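# Set the drink can upright on the square coaster

## Task

Place the drink can standing upright at the centre of the square coaster, with the can resting on that coaster and the coaster lying either on the table or on top of the other coaster.

## Robot and tools

Robot: two arms, left_arm and right_arm, each with six joints (waist, shoulder, elbow, forearm roll, wrist pitch, wrist roll) and a five-hinge-group hand. right_arm has a right hand, left_arm a mirrored left hand. Each hand has 16 finger motors plus two shared settings.

Frames: the scene frame has its origin at table-top height midway between the nominal arm bases, +z up, +x outward over the table, and left_arm on the +y side. Actual bases: left_arm at (+0.020, +0.383, +0.039) m, right_arm at (+0.051, -0.347, +0.039) m, each turned slightly about z. Every hand pose, velocity, target and wrist-camera pose is given in that arm's own base frame; fixed cameras and the table use the scene frame. Reported hand positions may be off by a few centimetres, more at long reach.

Hand point axes (right hand): +z runs along straight fingers toward the tips, +y points out of the palm face (palm surface at y = -0.062), +x crosses the palm away from the thumb. On the left hand +x points toward the thumb instead. A rigid mast sticks out at the wrist on the palm side and can strike objects.

The 48-number row, all values in [-1, 1]: left_arm dx, dy, dz, rx, ry, rz; then left hand index_abd, index_mcp, index_pip, index_dip, middle_abd, middle_mcp, middle_pip, middle_dip, ring_abd, ring_mcp, ring_pip, ring_dip, thumb_cmc, thumb_axl, thumb_mcp, thumb_ipl, current_limit, speed; then the same 24 for right_arm. Both arms are always in one row.

Pose numbers are offsets, not poses: displacement and rotation vector (rx, ry, rz) relative to the arm's Hand target at the moment the action or move begins, along that arm's base axes, rotating about the Hand target position. Scale: 1.0 equals 0.6 m or 180 degrees. Sending six zeros re-requests the current Hand target; repeating a nonzero offset moves the arm further. Per step the controller clips the command to within 70 mm and 16 degrees of the measured hand.

Finger numbers are absolute goal angles, each mapped linearly between its two stops; each hinge has its own 'straight' value (e.g. _mcp -0.75, _pip -0.58, _dip -0.70, _abd 0.00, thumb_cmc -0.71, thumb_axl -0.68, thumb_mcp -0.23, thumb_ipl -0.17). +1 curls fingers toward the palm and swings the thumb in front of the palm. A zero is a real goal, so to keep a hand unchanged, resend its hand_goal, hand_current_limit and hand_speed. current_limit maps -1..+1 to 0..550 mA (minimum 11 mA); speed sets motor set-point rate as (speed+1)/2 of 8.5 rad/s. Defaults: +0.4 and -0.6. A finger squeezes only while its goal lies past the object's surface.

Tools:
- execute_actions(actions, cameras): actions is a list of actions; each action is up to 15 rows at 1/30 s each (a short one repeats its final row). Every row counts from the action's starting Hand target. Images arrive only for an empty list or when cameras names them.
- move(target, speed, blend, blocking, cameras): straight-line travel to one row or a list of up to 15 rows, all offsets from the same starting Hand targets. speed in m/s, 0.002-1, default 0.25 (turns up to twice that in rad/s). blend in metres rounds corners. Lasts 0.5-10 s; does not avoid obstacles. Result adds a move: line (done, off_target, moving, held, fault) and limits (paced, held).
- wait(seconds 0-10): let time pass holding commands.
- stop: brake a running move.
- zoom_image(camera, region [x0,y0,x1,y1] pixels, max 504x504).
- clear_fault(arm): needed after a TORQUE FAULT before that arm obeys again.
- finished_scene: ends the scene irreversibly; the can must remain correctly placed with no help.

Cameras: cam_head_left, cam_head_right, cam_high, cam_low (fixed), cam_left_wrist, cam_right_wrist (fisheye, move with the hands).

Results: end_effector_position (m), end_effector_quat_wxyz, velocities, Hand target (last commanded pose after clipping; next offsets start here), Joint positions and torques, and per hand motor: hand_goal, hand_measured, hand_current_ma, hand_state (moving, goal, blocked, overload). The hand often stops short of its target; a further action re-requests it.

Avoid: knocking anything off the table or leaving it there; dropping or releasing a moving object; fast impacts; any contact or squeezing between the two arms (clearance check helps but is not complete); paths near an arm's own base; driving into obstacles, which builds torque faults (load limits roughly 15-55 N m); motor currents of 495 mA or more for 5 s, which shut a finger motor down; long holds with a stretched arm, which heat motors toward a 80 °C brake stop. Loose objects may be nudged by outside disturbances.

Each tool is called after "Emit:" as name(argument=value, ...), one argument or row to a line, values as JSON.

## Session

Emit:
execute_actions(
  actions=[],
)

Scene clock: 0.00 s.
left_arm: end_effector_position=(+0.5968, -0.4178, +0.3464) hand_goal=(+0.000, -0.754, -0.576, -0.696, +0.000, -0.754, -0.576, -0.696, +0.000, -0.754, -0.576, -0.696, -0.714, -0.678, -0.226, -0.168) hand_measured=(+0.000, -0.754, -0.576, -0.696, +0.000, -0.754, -0.576, -0.696, +0.000, -0.754, -0.576, -0.696, -0.714, -0.678, -0.226, -0.168) hand_current_ma=(+0, +0, +0, +0, +0, +0, +0, +0, +0, +0, +0, +0, +0, +0, +0, +0) hand_state=(goal, goal, goal, goal, goal, goal, goal, goal, goal, goal, goal, goal, goal, goal, goal, goal) hand_current_limit=0.40 hand_speed=-0.60 end_effector_quat_wxyz=(+0.103, +0.050, +0.874, -0.472) | right_arm: end_effector_position=(+0.2550, +0.0451, +0.3072) hand_goal=(+0.000, -0.754, -0.576, -0.696, +0.000, -0.754, -0.576, -0.696, +0.000, -0.754, -0.576, -0.696, -0.714, -0.678, -0.226, -0.168) hand_measured=(+0.000, -0.754, -0.576, -0.696, +0.000, -0.754, -0.576, -0.696, +0.000, -0.754, -0.576, -0.696, -0.714, -0.678, -0.226, -0.168) hand_current_ma=(+0, +0, +0, +0, +0, +0, +0, +0, +0, +0, +0, +0, +0, +0, +0, +0) hand_state=(goal, goal, goal, goal, goal, goal, goal, goal, goal, goal, goal, goal, goal, goal, goal, goal) hand_current_limit=0.40 hand_speed=-0.60 end_effector_quat_wxyz=(-0.309, +0.268, +0.903, -0.133)
Joint positions: left_arm=[-0.455 -0.58 -1.469 -1.416 -0.776 0.707] | right_arm=[0.013 0.117 -0.585 -0.067 -1.386 0.626]
Joint velocities: within noise
Joint torques (N m): no reading
Motor temperatures (°C): left_arm=[20 21 21 24 24 25] | right_arm=[22 23 24 22 27 29]
Hand target: left_arm +0.5968, -0.4178, +0.3464; +0.103, +0.050, +0.874, -0.472 | right_arm +0.2550, +0.0451, +0.3072; -0.309, +0.268, +0.903, -0.133

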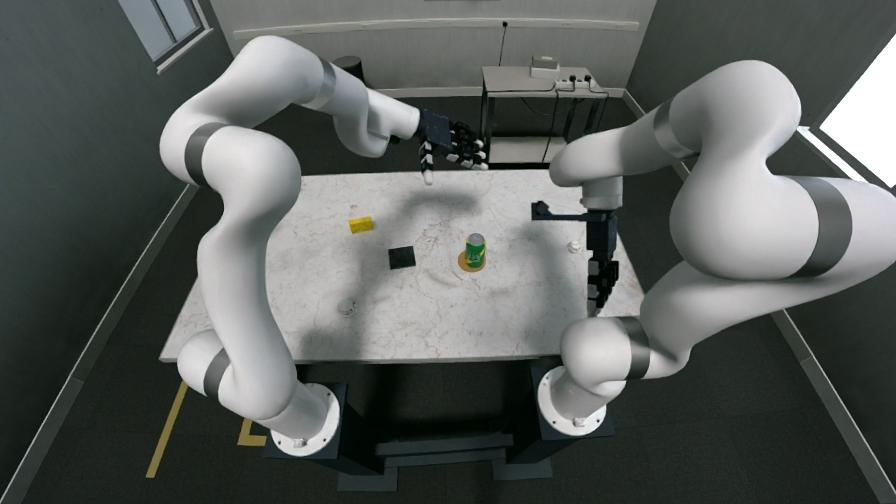

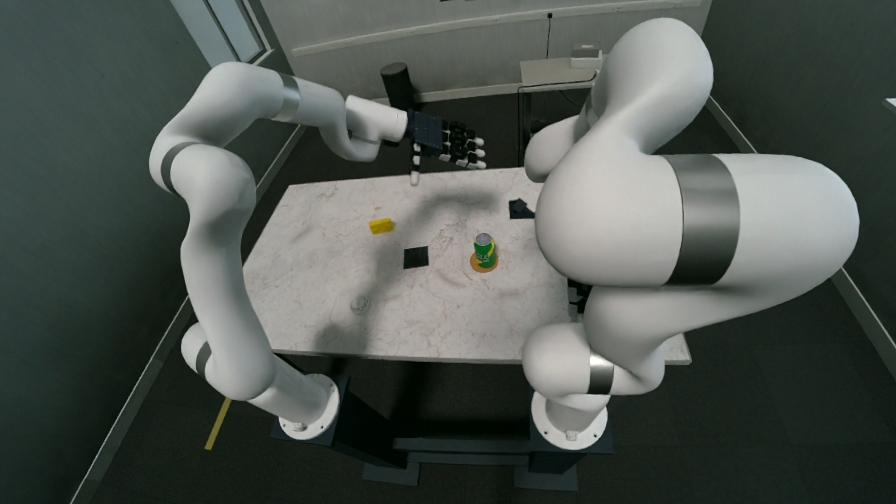

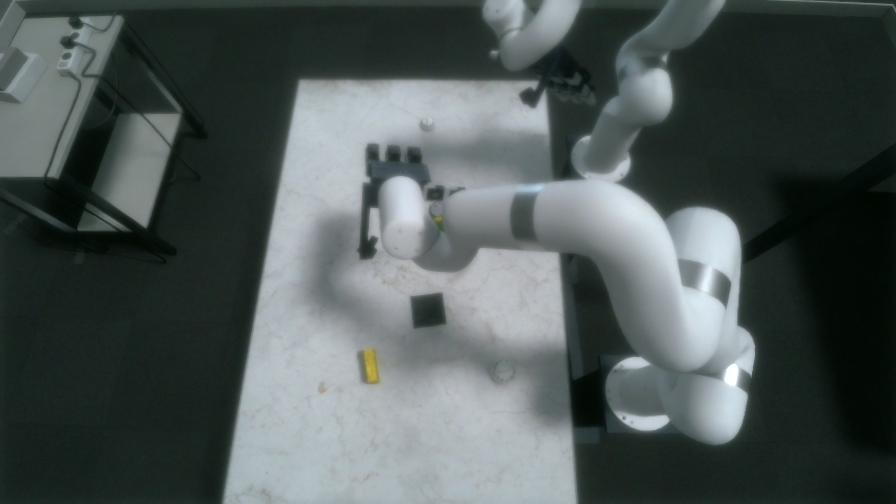

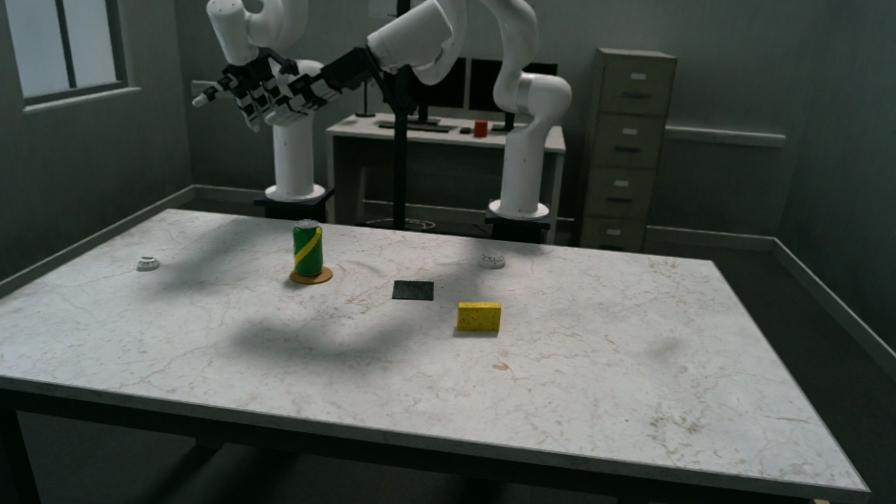

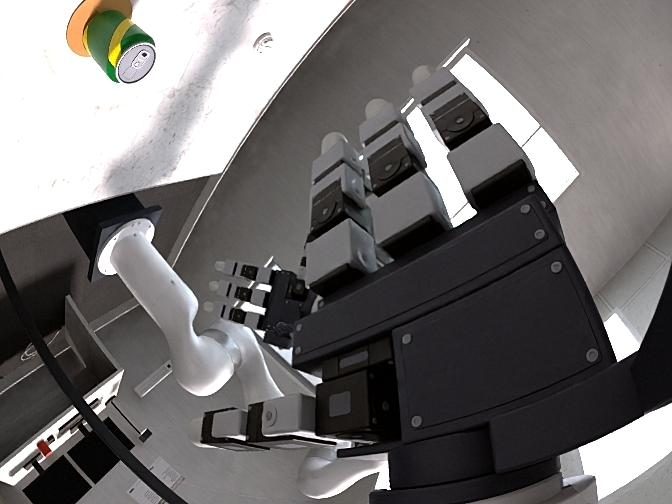

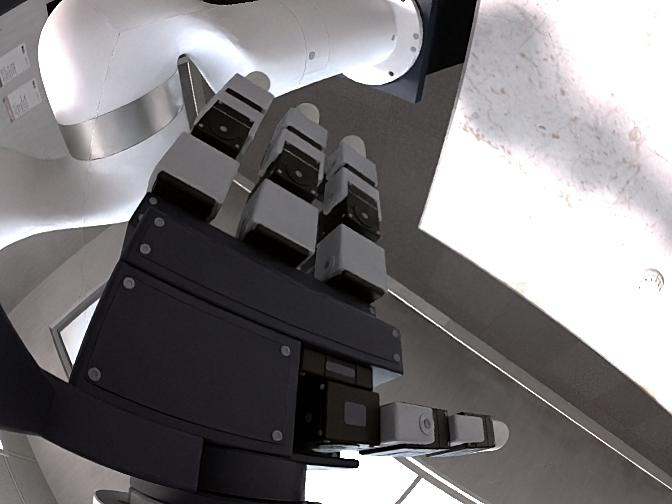

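Emit:
zoom_image(
  camera="cam_low",
  region=[240, 200, 480, 320],
)

Emit:
zoom_image(
  camera="cam_head_left",
  region=[340, 190, 540, 310],
)

Emit:
move(
  target=[-0.278, 0.13, 0.0, -0.0285, -0.4261, -0.0412, 0, -1, -0.576, -0.696, 0, -1, -0.576, -0.696, 0, -1, -0.576, -0.696, 0.571, -0.678, -0.226, -0.168, 0.4, -0.3, 0, 0, 0, 0, 0, 0, 0.0, -0.754, -0.576, -0.696, 0.0, -0.754, -0.576, -0.696, 0.0, -0.754, -0.576, -0.696, -0.714, -0.678, -0.226, -0.168, 0.4, -0.6],
  speed=0.35,
  cameras=["all"],
)

Scaled by 2.100 from the camera's 896x504 image, which has a finer 1280x720 frame.

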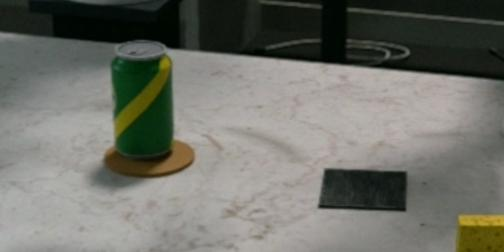

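Scaled by 2.520 from the camera's 896x504 image, which has a finer 1280x720 frame.

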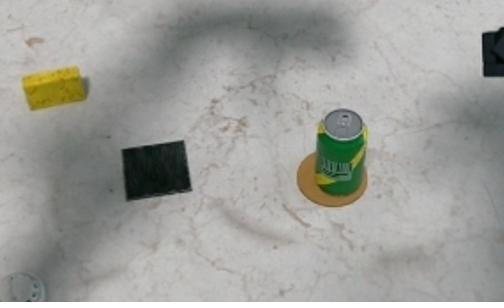

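Scene clock: 45.43 s.
left_arm: end_effector_position=(+0.4300, -0.3398, +0.3464) hand_goal=(+0.000, -1.000, -0.576, -0.696, +0.000, -1.000, -0.576, -0.696, +0.000, -1.000, -0.576, -0.696, +0.570, -0.678, -0.226, -0.168) hand_measured=(-0.002, -0.998, -0.576, -0.696, -0.002, -0.998, -0.576, -0.696, -0.002, -0.998, -0.576, -0.696, +0.560, -0.678, -0.226, -0.168) hand_current_ma=(-1, +3, +0, +0, -1, +2, +0, +0, -1, +2, +0, +0, -14, +0, +0, +0) hand_state=(goal, goal, goal, goal, goal, goal, goal, goal, goal, goal, goal, goal, goal, goal, goal, goal) hand_current_limit=0.40 hand_speed=-0.30 end_effector_quat_wxyz=(+0.596, +0.380, +0.597, -0.380) | right_arm: end_effector_position=(+0.2550, +0.0451, +0.3072) hand_goal=(+0.000, -0.754, -0.576, -0.696, +0.000, -0.754, -0.576, -0.696, +0.000, -0.754, -0.576, -0.696, -0.714, -0.678, -0.226, -0.168) hand_measured=(+0.000, -0.752, -0.576, -0.696, +0.000, -0.752, -0.576, -0.696, +0.000, -0.752, -0.576, -0.696, -0.712, -0.678, -0.224, -0.168) hand_current_ma=(+0, +5, -1, +0, +0, +7, -1, +0, +0, +7, -1, +0, +3, +2, +4, +1) hand_state=(goal, goal, goal, goal, goal, goal, goal, goal, goal, goal, goal, goal, goal, goal, goal, goal) hand_current_limit=0.40 hand_speed=-0.60 end_effector_quat_wxyz=(-0.309, +0.268, +0.903, -0.133)
Joint positions: left_arm=[-0.596 -0.176 -0.413 -2.591 -1.367 3.017] | right_arm=[0.013 0.117 -0.585 -0.067 -1.386 0.626]
Joint torques (N m): left_arm=[-12.95 9.89 -8.93 -3.21 -3.36 1.04] | right_arm=[2.04 14.9 -14.45 0.35 -0.87 -0.14]
Hand target: left_arm +0.4300, -0.3398, +0.3464; +0.596, +0.380, +0.597, -0.380 | right_arm +0.2550, +0.0451, +0.3072; -0.309, +0.268, +0.903, -0.133
Off the commanded pose: left_arm 0.000 m, 0 deg | right_arm 0.000 m, 0 deg.
move: done
camera_calibration:
cam_left_wrist: T_world_to_cam=[[-0.6007, -0.277171, 0.749891, -0.128984], [-0.76763, 0.462054, -0.444128, 0.588795], [-0.223391, -0.842426, -0.49032, 0.106461], [0, 0, 0, 1]] pos_world=[0.398279, -0.21812, 0.410424]

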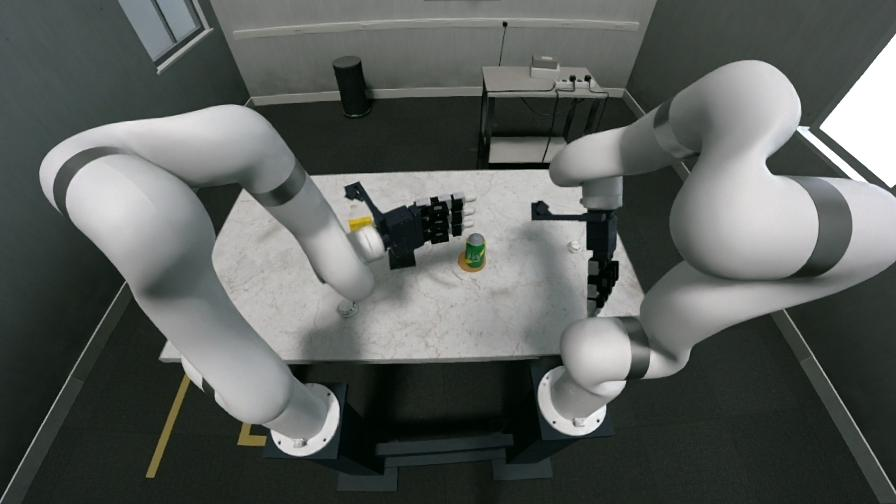

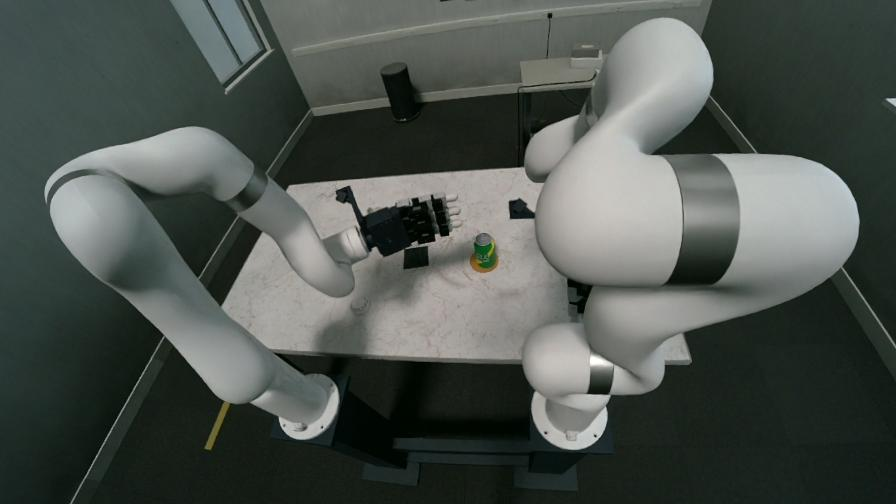

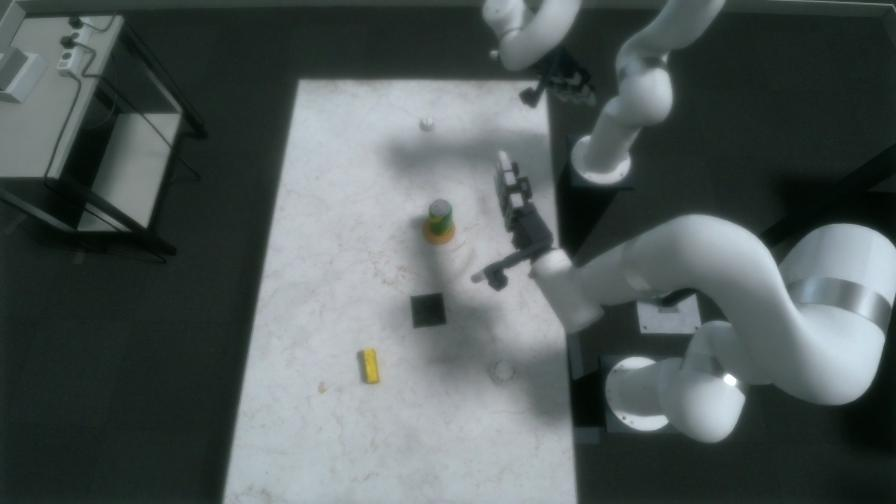

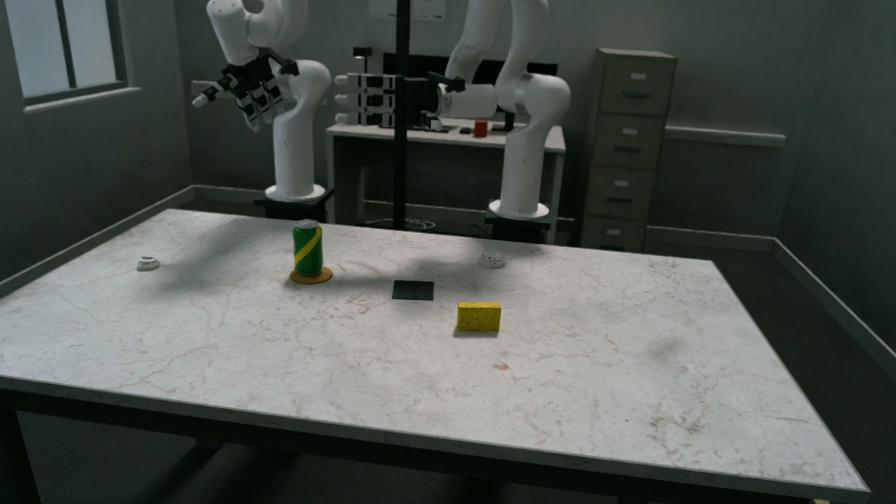

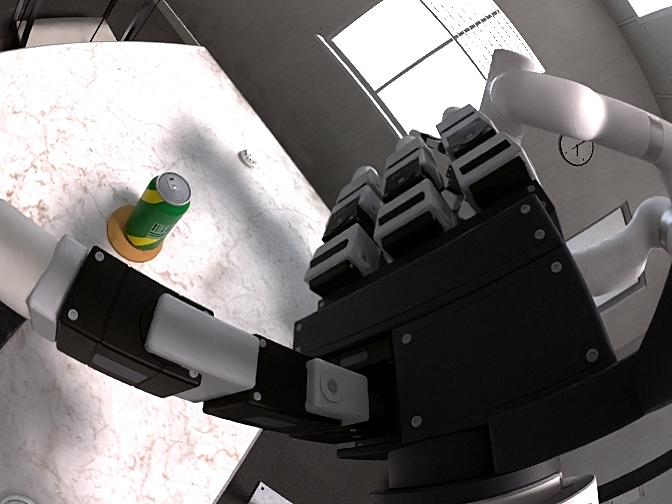

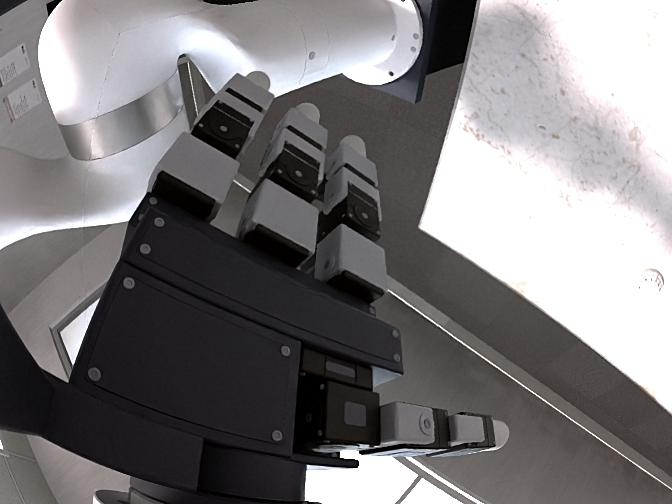

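Emit:
move(
  target=[-0.025, -0.002, -0.377, 0, 0, 0, 0, -1, -0.576, -0.696, 0, -1, -0.576, -0.696, 0, -1, -0.576, -0.696, 0.571, -0.678, -0.226, -0.168, 0.4, -0.3, 0, 0, 0, 0, 0, 0, 0.0, -0.754, -0.576, -0.696, 0.0, -0.754, -0.576, -0.696, 0.0, -0.754, -0.576, -0.696, -0.714, -0.678, -0.226, -0.168, 0.4, -0.6],
  speed=0.25,
  cameras=["all"],
)

Scene clock: 54.27 s.
left_arm: end_effector_position=(+0.4150, -0.3410, +0.1202) hand_goal=(+0.000, -1.000, -0.576, -0.696, +0.000, -1.000, -0.576, -0.696, +0.000, -1.000, -0.576, -0.696, +0.570, -0.678, -0.226, -0.168) hand_measured=(-0.002, -0.998, -0.576, -0.696, -0.002, -0.998, -0.576, -0.696, -0.002, -0.998, -0.576, -0.696, +0.560, -0.678, -0.226, -0.168) hand_current_ma=(-2, +2, +0, +0, -2, +2, +0, +0, -2, +1, +0, +0, -14, +0, +0, +0) hand_state=(goal, goal, goal, goal, goal, goal, goal, goal, goal, goal, goal, goal, goal, goal, goal, goal) hand_current_limit=0.40 hand_speed=-0.30 end_effector_quat_wxyz=(+0.596, +0.380, +0.597, -0.380) | right_arm: end_effector_position=(+0.2550, +0.0451, +0.3072) hand_goal=(+0.000, -0.754, -0.576, -0.696, +0.000, -0.754, -0.576, -0.696, +0.000, -0.754, -0.576, -0.696, -0.714, -0.678, -0.226, -0.168) hand_measured=(+0.000, -0.752, -0.576, -0.696, +0.000, -0.752, -0.576, -0.696, +0.000, -0.752, -0.576, -0.696, -0.712, -0.678, -0.224, -0.168) hand_current_ma=(+0, +5, -1, +0, +0, +7, -1, +0, +0, +7, -1, +0, +3, +2, +4, +1) hand_state=(goal, goal, goal, goal, goal, goal, goal, goal, goal, goal, goal, goal, goal, goal, goal, goal) hand_current_limit=0.40 hand_speed=-0.60 end_effector_quat_wxyz=(-0.309, +0.268, +0.903, -0.133)
Joint positions: left_arm=[-0.627 -0.938 -0.573 -2.606 -1.888 3.324] | right_arm=[0.013 0.117 -0.585 -0.067 -1.386 0.626]
Joint torques (N m): left_arm=[-12.59 22.34 -12.52 2.99 -3.29 1.12] | right_arm=[1.59 14.82 -14.46 0.35 -0.84 -0.17]
Hand target: left_arm +0.4150, -0.3410, +0.1202; +0.596, +0.380, +0.597, -0.380 | right_arm +0.2550, +0.0451, +0.3072; -0.309, +0.268, +0.903, -0.133
Off the commanded pose: left_arm 0.000 m, 0 deg | right_arm 0.000 m, 0 deg.
move: done
camera_calibration:
cam_left_wrist: T_world_to_cam=[[-0.600757, -0.277137, 0.749858, 0.0312592], [-0.767586, 0.462075, -0.444183, 0.477416], [-0.223391, -0.842426, -0.490321, -0.00876201], [0, 0, 0, 1]] pos_world=[0.383279, -0.21932, 0.184324]

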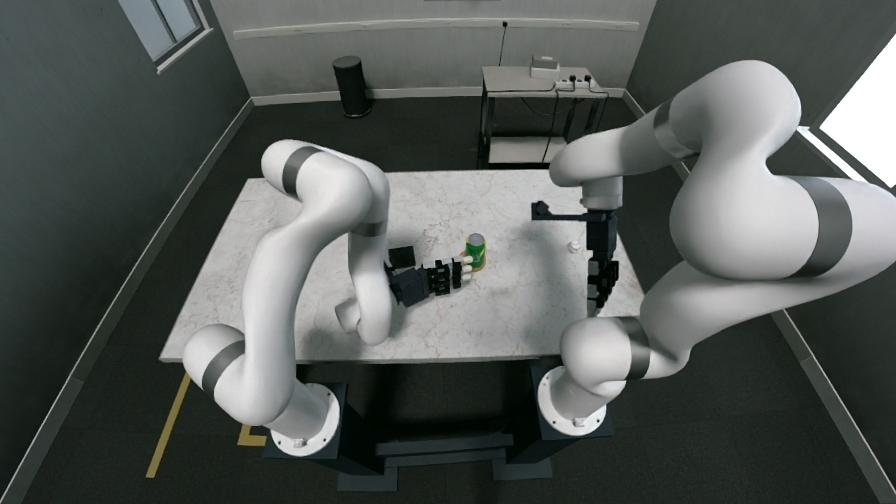

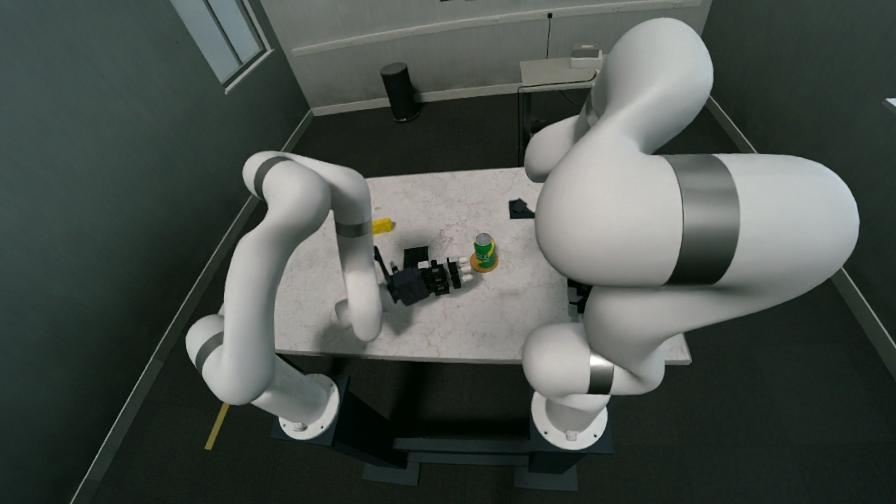

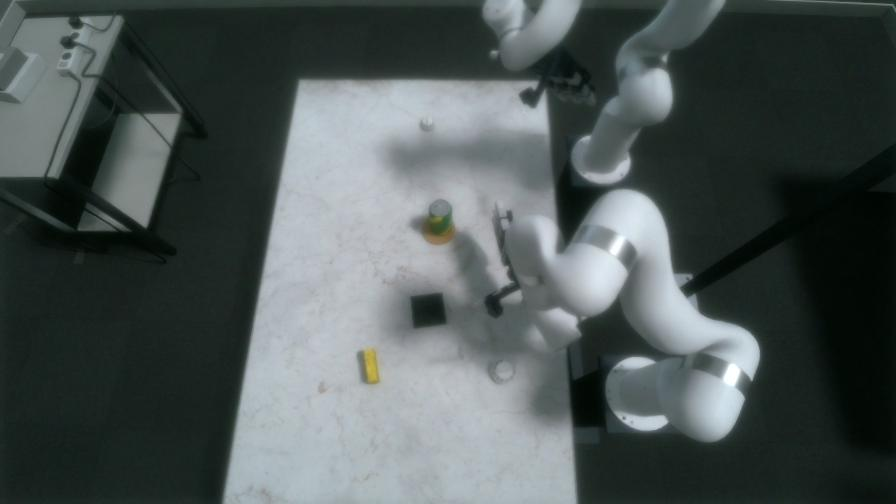

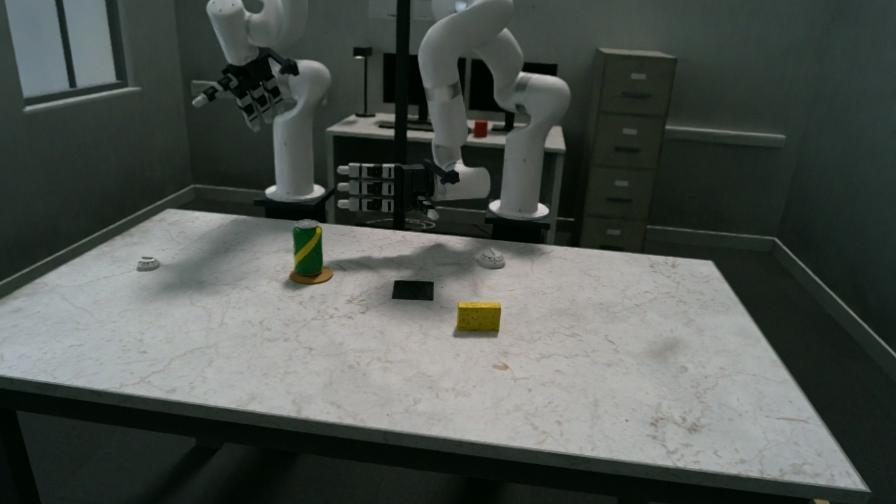

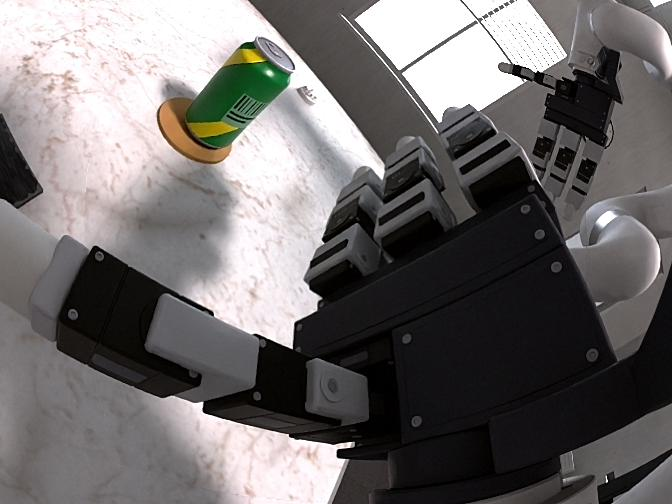

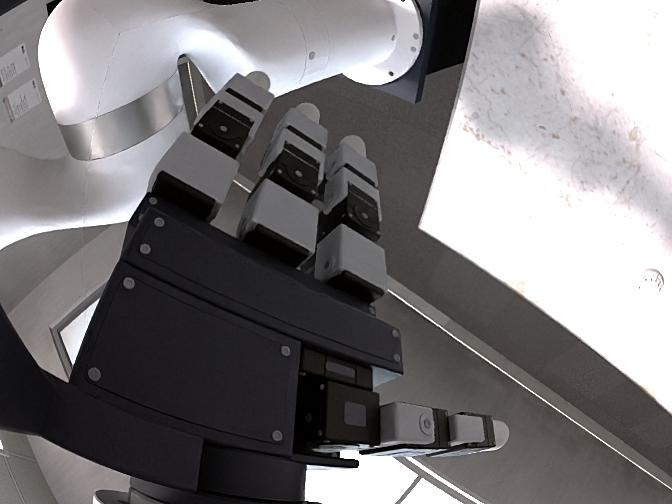

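Emit:
zoom_image(
  camera="cam_left_wrist",
  region=[140, 20, 320, 170],
)

Scaled by 2.800 from the camera's 672x504 image, which has a finer 960x720 frame.

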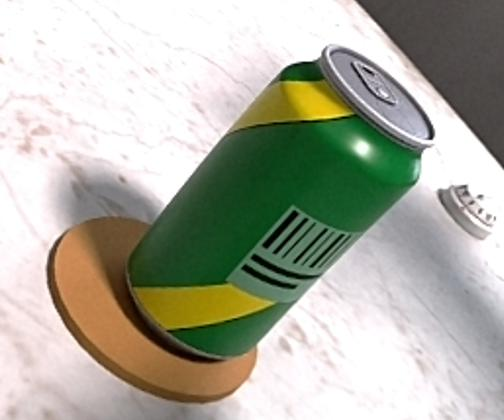

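Emit:
move(
  target=[0.0183, 0.0083, -0.1287, 0, 0, 0, 0, -1, -0.576, -0.696, 0, -1, -0.576, -0.696, 0, -1, -0.576, -0.696, 0.571, -0.678, -0.226, -0.168, 0.4, -0.3, 0, 0, 0, 0, 0, 0, 0.0, -0.754, -0.576, -0.696, 0.0, -0.754, -0.576, -0.696, 0.0, -0.754, -0.576, -0.696, -0.714, -0.678, -0.226, -0.168, 0.4, -0.6],
  speed=0.15,
  cameras=["cam_head_left", "cam_low", "cam_left_wrist"],
)

Emit:
zoom_image(
  camera="cam_left_wrist",
  region=[140, 0, 340, 160],
)

Emit:
zoom_image(
  camera="cam_low",
  region=[260, 120, 560, 320],
)

Scene clock: 76.87 s.
left_arm: end_effector_position=(+0.4260, -0.3361, +0.0430) hand_goal=(+0.000, -1.000, -0.576, -0.696, +0.000, -1.000, -0.576, -0.696, +0.000, -1.000, -0.576, -0.696, +0.570, -0.678, -0.226, -0.168) hand_measured=(-0.002, -0.998, -0.576, -0.696, -0.002, -0.998, -0.576, -0.696, -0.002, -0.998, -0.576, -0.696, +0.560, -0.678, -0.226, -0.168) hand_current_ma=(-2, +2, +0, +0, -2, +2, +0, +0, -2, +1, +0, +0, -14, +0, +0, +0) hand_state=(goal, goal, goal, goal, goal, goal, goal, goal, goal, goal, goal, goal, goal, goal, goal, goal) hand_current_limit=0.40 hand_speed=-0.30 end_effector_quat_wxyz=(+0.596, +0.380, +0.597, -0.380) | right_arm: end_effector_position=(+0.2550, +0.0451, +0.3072) hand_goal=(+0.000, -0.754, -0.576, -0.696, +0.000, -0.754, -0.576, -0.696, +0.000, -0.754, -0.576, -0.696, -0.714, -0.678, -0.226, -0.168) hand_measured=(+0.000, -0.752, -0.576, -0.696, +0.000, -0.752, -0.576, -0.696, +0.000, -0.752, -0.576, -0.696, -0.712, -0.678, -0.224, -0.168) hand_current_ma=(+0, +5, -1, +0, +0, +7, -1, +0, +0, +7, -1, +0, +3, +2, +4, +1) hand_state=(goal, goal, goal, goal, goal, goal, goal, goal, goal, goal, goal, goal, goal, goal, goal, goal) hand_current_limit=0.40 hand_speed=-0.60 end_effector_quat_wxyz=(-0.309, +0.268, +0.903, -0.133)
Joint positions: left_arm=[-0.594 -1.174 -0.723 -2.553 -1.954 3.385] | right_arm=[0.013 0.117 -0.585 -0.067 -1.386 0.626]
Joint torques (N m): left_arm=[13.43 24.63 -10.34 3.19 -3.36 1.08] | right_arm=[2.2 15.26 -14.35 0.2 -0.84 -0.13]
Hand target: left_arm +0.4260, -0.3361, +0.0430; +0.596, +0.380, +0.597, -0.380 | right_arm +0.2550, +0.0451, +0.3072; -0.309, +0.268, +0.903, -0.133
Off the commanded pose: left_arm 0.000 m, 0 deg | right_arm 0.000 m, 0 deg.
move: done
camera_calibration:
cam_left_wrist: T_world_to_cam=[[-0.600716, -0.277234, 0.749855, 0.0971804], [-0.767621, 0.462092, -0.444105, 0.449222], [-0.22338, -0.842385, -0.490396, -0.0399816], [0, 0, 0, 1]] pos_world=[0.394279, -0.21432, 0.107024]
Images, in order (width x height): cam_head_left 896x504, cam_low 896x504, cam_left_wrist 672x504.

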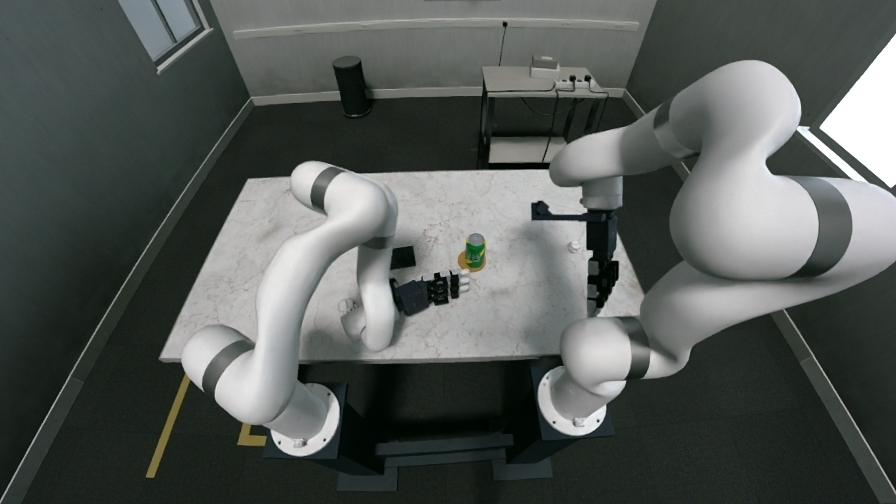

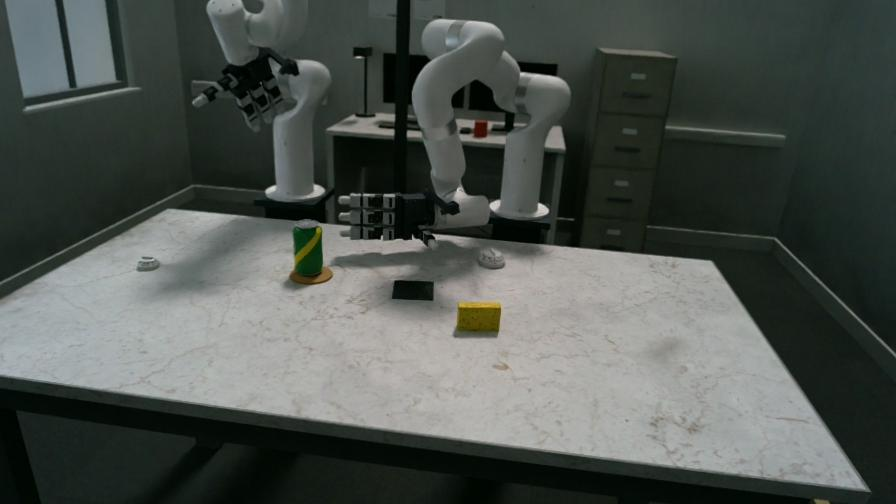

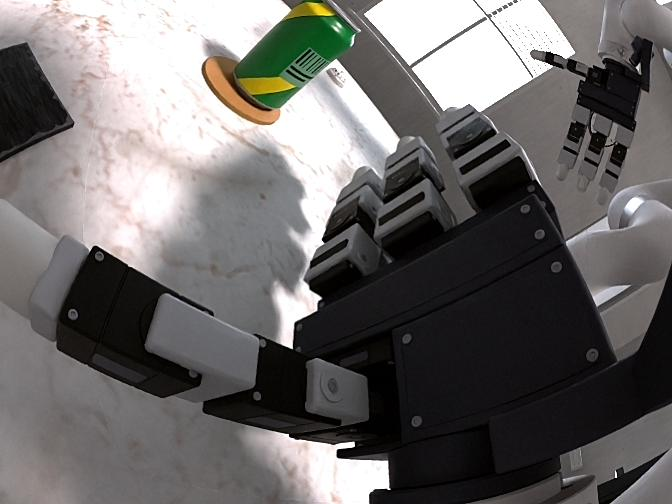

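Scaled by 2.520 from the camera's 672x504 image, which has a finer 960x720 frame.

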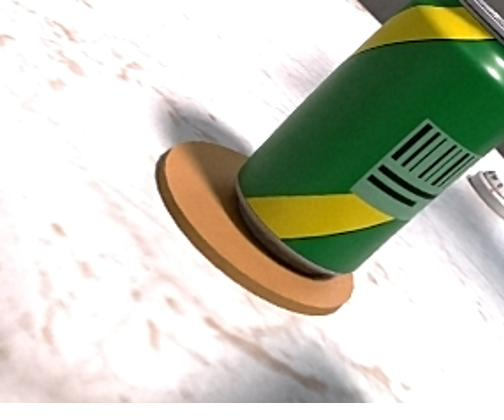

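Scaled by 1.680 from the camera's 896x504 image, which has a finer 1280x720 frame.

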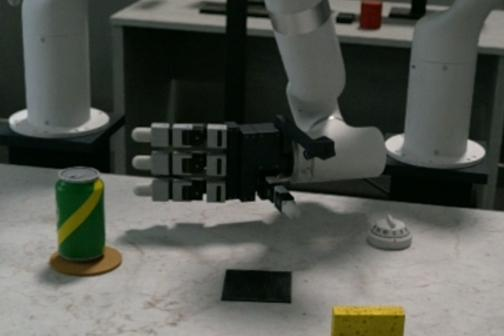

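Emit:
move(
  target=[0.145, -0.3167, 0, 0, 0, 0, 0, -1, -0.576, -0.696, 0, -1, -0.576, -0.696, 0, -1, -0.576, -0.696, 0.571, -0.678, -0.226, -0.168, 0.4, -0.3, 0, 0, 0, 0, 0, 0, 0.0, -0.754, -0.576, -0.696, 0.0, -0.754, -0.576, -0.696, 0.0, -0.754, -0.576, -0.696, -0.714, -0.678, -0.226, -0.168, 0.4, -0.6],
  speed=0.15,
  cameras=["cam_head_left", "cam_low", "cam_left_wrist", "cam_high"],
)

Emit:
zoom_image(
  camera="cam_low",
  region=[200, 160, 440, 320],
)

Emit:
zoom_image(
  camera="cam_head_left",
  region=[380, 190, 540, 310],
)

Scene clock: 83.03 s.
left_arm: end_effector_position=(+0.5130, -0.5261, +0.0429) hand_goal=(+0.000, -1.000, -0.576, -0.696, +0.000, -1.000, -0.576, -0.696, +0.000, -1.000, -0.576, -0.696, +0.570, -0.678, -0.226, -0.168) hand_measured=(-0.002, -0.998, -0.576, -0.696, -0.002, -0.998, -0.576, -0.696, -0.002, -0.998, -0.576, -0.696, +0.560, -0.678, -0.226, -0.168) hand_current_ma=(-2, +2, +0, +0, -2, +2, +0, +0, -2, +1, +0, +0, -14, +0, +0, +0) hand_state=(goal, goal, goal, goal, goal, goal, goal, goal, goal, goal, goal, goal, goal, goal, goal, goal) hand_current_limit=0.40 hand_speed=-0.30 end_effector_quat_wxyz=(+0.596, +0.380, +0.597, -0.380) | right_arm: end_effector_position=(+0.2550, +0.0451, +0.3072) hand_goal=(+0.000, -0.754, -0.576, -0.696, +0.000, -0.754, -0.576, -0.696, +0.000, -0.754, -0.576, -0.696, -0.714, -0.678, -0.226, -0.168) hand_measured=(+0.000, -0.752, -0.576, -0.696, +0.000, -0.752, -0.576, -0.696, +0.000, -0.752, -0.576, -0.696, -0.712, -0.678, -0.224, -0.168) hand_current_ma=(+0, +5, -1, +0, +0, +7, -1, +0, +0, +7, -1, +0, +3, +2, +4, +1) hand_state=(goal, goal, goal, goal, goal, goal, goal, goal, goal, goal, goal, goal, goal, goal, goal, goal) hand_current_limit=0.40 hand_speed=-0.60 end_effector_quat_wxyz=(-0.309, +0.268, +0.903, -0.133)
Joint positions: left_arm=[-0.813 -1.221 -1.181 -2.821 -1.608 3.153] | right_arm=[0.013 0.117 -0.585 -0.067 -1.386 0.626]
Joint torques (N m): left_arm=[-13.4 33.28 -20.75 -2.6 0.8 -1.15] | right_arm=[1.93 15.2 -14.3 0.39 -0.91 -0.1]
Hand target: left_arm +0.5130, -0.5261, +0.0430; +0.596, +0.380, +0.597, -0.380 | right_arm +0.2550, +0.0451, +0.3072; -0.309, +0.268, +0.903, -0.133
Off the commanded pose: left_arm 0.000 m, 0 deg | right_arm 0.000 m, 0 deg.
move: done
camera_calibration:
cam_left_wrist: T_world_to_cam=[[-0.600625, -0.277256, 0.749919, 0.0967087], [-0.767659, 0.462164, -0.443964, 0.603835], [-0.223494, -0.842338, -0.490426, -0.180524], [0, 0, 0, 1]] pos_world=[0.481279, -0.40432, 0.107024]
Images, in order (width x height): cam_head_left 896x504, cam_high 896x504, cam_low 896x504, cam_left_wrist 672x504.

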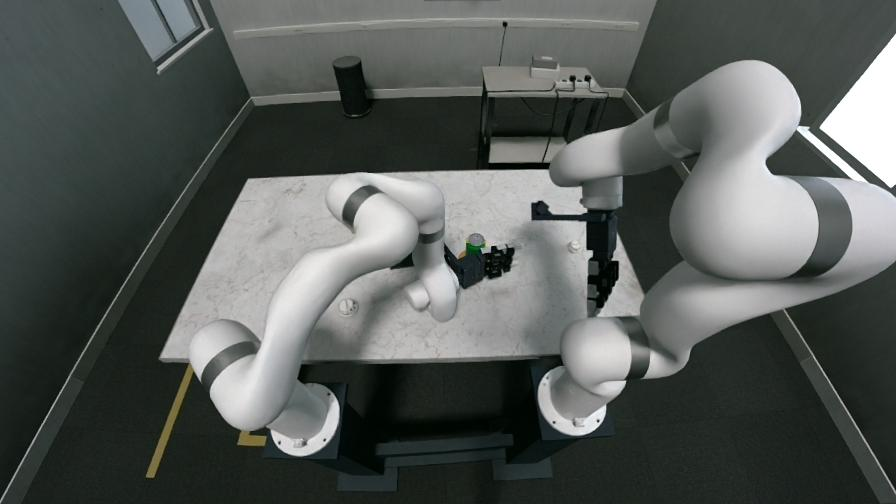

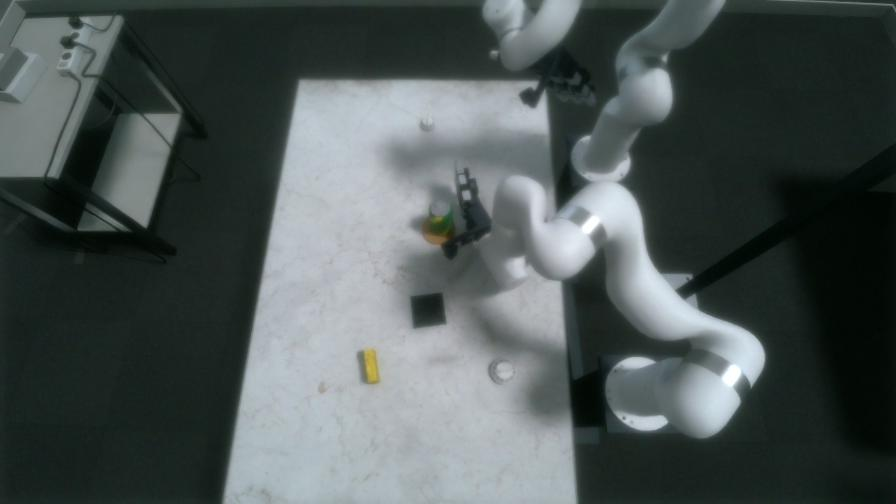

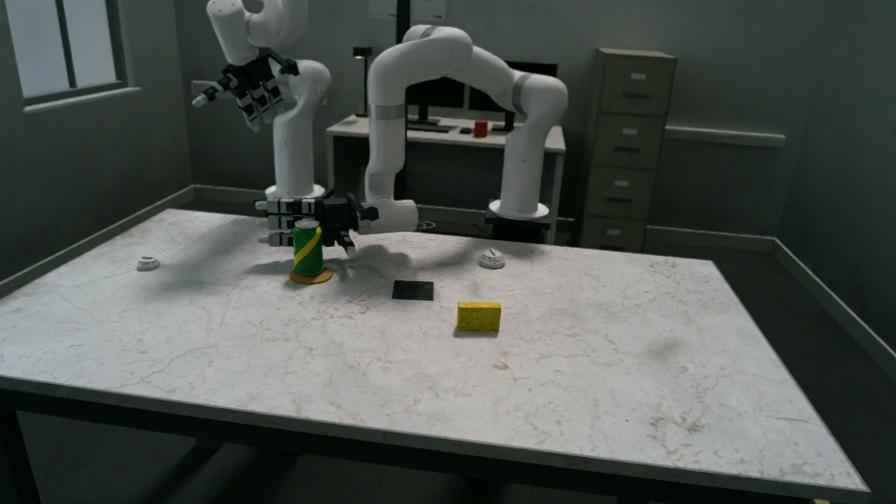

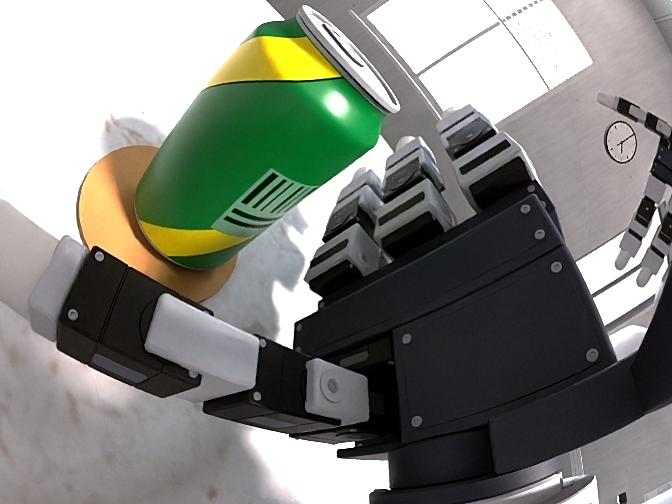

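Scaled by 2.100 from the camera's 896x504 image, which has a finer 1280x720 frame.

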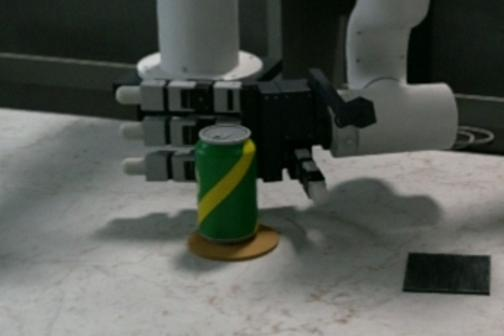

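Scaled by 3.150 from the camera's 896x504 image, which has a finer 1280x720 frame.

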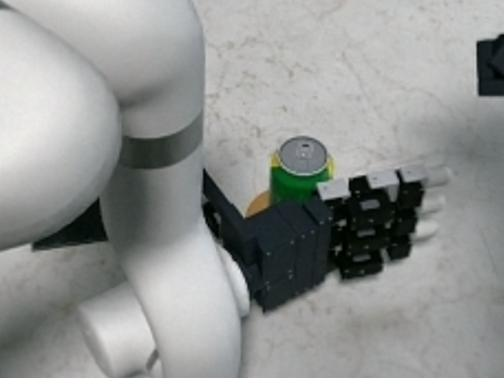

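Emit:
move(
  target=[
    [0.0283, 0.0133, 0, 0, 0, 0, 0, -1, -0.576, -0.696, 0, -1, -0.576, -0.696, 0, -1, -0.576, -0.696, 0.571, -0.678, -0.226, -0.168, 0.4, -0.3, 0, 0, 0, 0, 0, 0, 0.0, -0.754, -0.576, -0.696, 0.0, -0.754, -0.576, -0.696, 0.0, -0.754, -0.576, -0.696, -0.714, -0.678, -0.226, -0.168, 0.4, -0.6],
    [0.0283, 0.0133, 0, 0, 0, 0, 0, -0.589, -0.066, -0.145, 0, -0.589, -0.066, -0.145, 0, -1, -0.576, -0.696, 0.571, -0.678, 0.112, 0.135, 0.4, -0.5, 0, 0, 0, 0, 0, 0, 0.0, -0.754, -0.576, -0.696, 0.0, -0.754, -0.576, -0.696, 0.0, -0.754, -0.576, -0.696, -0.714, -0.678, -0.226, -0.168, 0.4, -0.6],
  ],
  speed=0.08,
  cameras=["cam_head_left", "cam_low", "cam_left_wrist"],
)

Emit:
zoom_image(
  camera="cam_low",
  region=[200, 160, 440, 320],
)

Emit:
zoom_image(
  camera="cam_head_left",
  region=[380, 190, 540, 310],
)

Scene clock: 103.67 s.
left_arm: end_effector_position=(+0.5300, -0.5181, +0.0430) hand_goal=(+0.000, -0.590, -0.066, -0.146, +0.000, -0.590, -0.066, -0.146, +0.000, -1.000, -0.576, -0.696, +0.570, -0.678, +0.112, +0.134) hand_measured=(-0.002, -0.592, -0.070, -0.148, -0.002, -0.592, -0.068, -0.150, -0.002, -0.998, -0.576, -0.696, +0.560, -0.678, +0.110, +0.132) hand_current_ma=(-2, -2, -3, -2, -2, -2, -3, -3, -2, +1, +0, +0, -14, +0, -3, -3) hand_state=(goal, goal, goal, goal, goal, goal, goal, goal, goal, goal, goal, goal, goal, goal, goal, goal) hand_current_limit=0.40 hand_speed=-0.50 end_effector_quat_wxyz=(+0.596, +0.380, +0.597, -0.380) | right_arm: end_effector_position=(+0.2550, +0.0451, +0.3072) hand_goal=(+0.000, -0.754, -0.576, -0.696, +0.000, -0.754, -0.576, -0.696, +0.000, -0.754, -0.576, -0.696, -0.714, -0.678, -0.226, -0.168) hand_measured=(+0.000, -0.752, -0.576, -0.696, +0.000, -0.752, -0.576, -0.696, +0.000, -0.752, -0.576, -0.696, -0.712, -0.678, -0.224, -0.168) hand_current_ma=(+0, +5, -1, +0, +0, +7, -1, +0, +0, +7, -1, +0, +3, +2, +4, +1) hand_state=(goal, goal, goal, goal, goal, goal, goal, goal, goal, goal, goal, goal, goal, goal, goal, goal) hand_current_limit=0.40 hand_speed=-0.60 end_effector_quat_wxyz=(-0.309, +0.268, +0.903, -0.133)
Joint positions: left_arm=[-0.778 -1.226 -1.199 -2.786 -1.596 3.15] | right_arm=[0.013 0.117 -0.585 -0.067 -1.386 0.626]
Joint torques (N m): left_arm=[11.28 34.54 -20.94 2.5 0.74 -1.02] | right_arm=[1.87 15.23 -14.48 0.2 -0.89 -0.15]
Hand target: left_arm +0.5300, -0.5181, +0.0430; +0.596, +0.380, +0.597, -0.380 | right_arm +0.2550, +0.0451, +0.3072; -0.309, +0.268, +0.903, -0.133
Off the commanded pose: left_arm 0.000 m, 0 deg | right_arm 0.000 m, 0 deg.
move: done
camera_calibration:
cam_left_wrist: T_world_to_cam=[[-0.600619, -0.277232, 0.749932, 0.109142], [-0.767669, 0.462126, -0.443987, 0.613181], [-0.223476, -0.842367, -0.490385, -0.170011], [0, 0, 0, 1]] pos_world=[0.498279, -0.39632, 0.107024]
Images, in order (width x height): cam_head_left 896x504, cam_low 896x504, cam_left_wrist 672x504.

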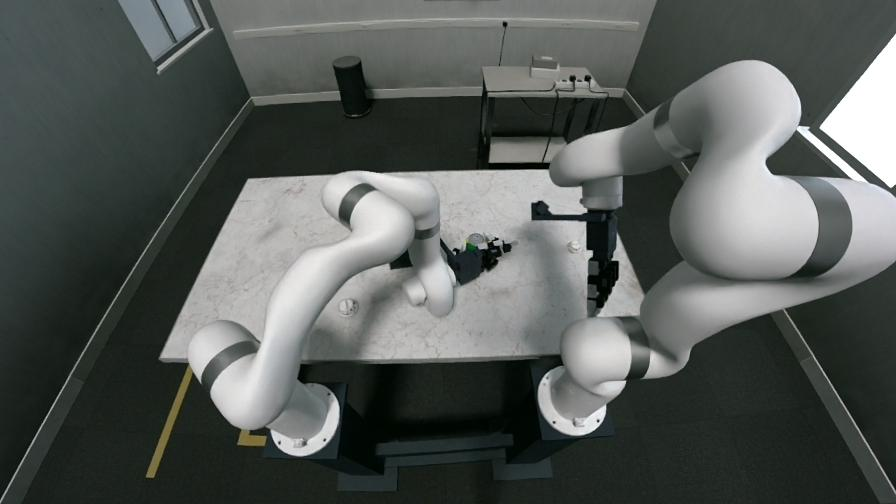

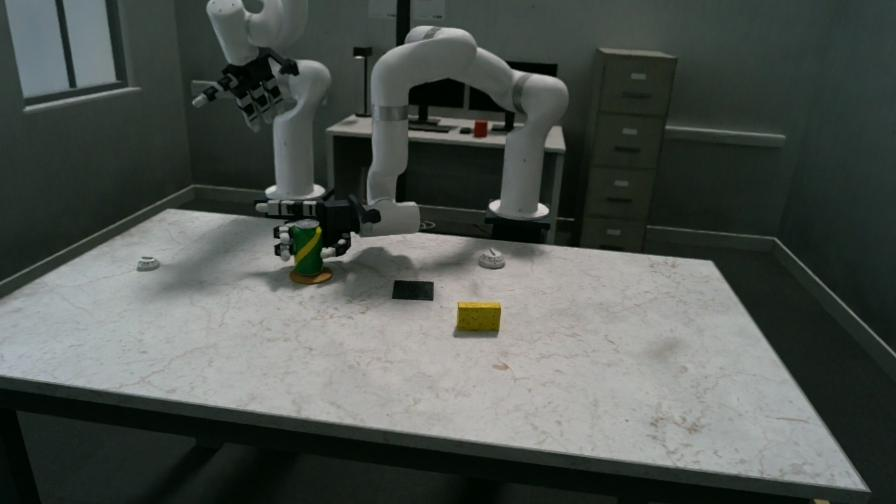

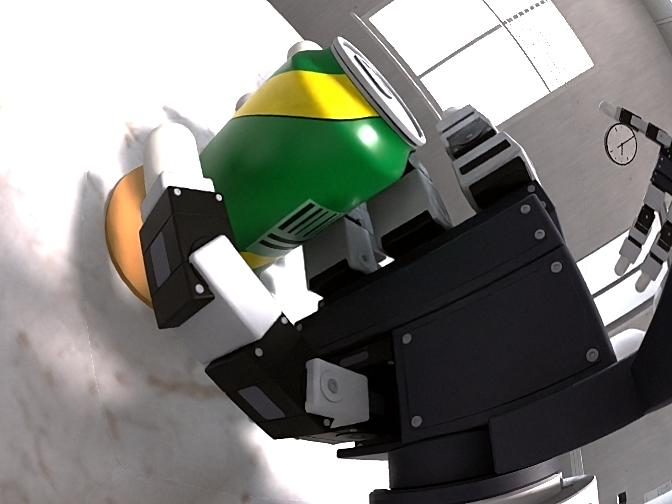

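Scaled by 2.100 from the camera's 896x504 image, which has a finer 1280x720 frame.

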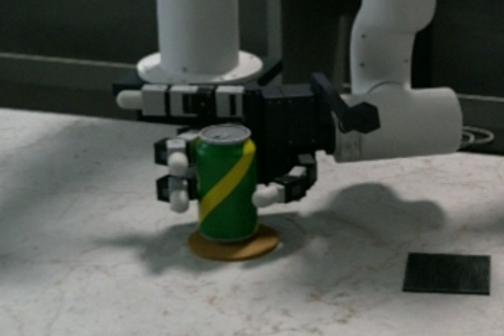

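Scaled by 3.150 from the camera's 896x504 image, which has a finer 1280x720 frame.

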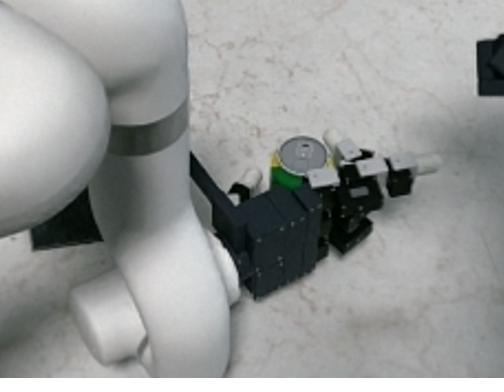

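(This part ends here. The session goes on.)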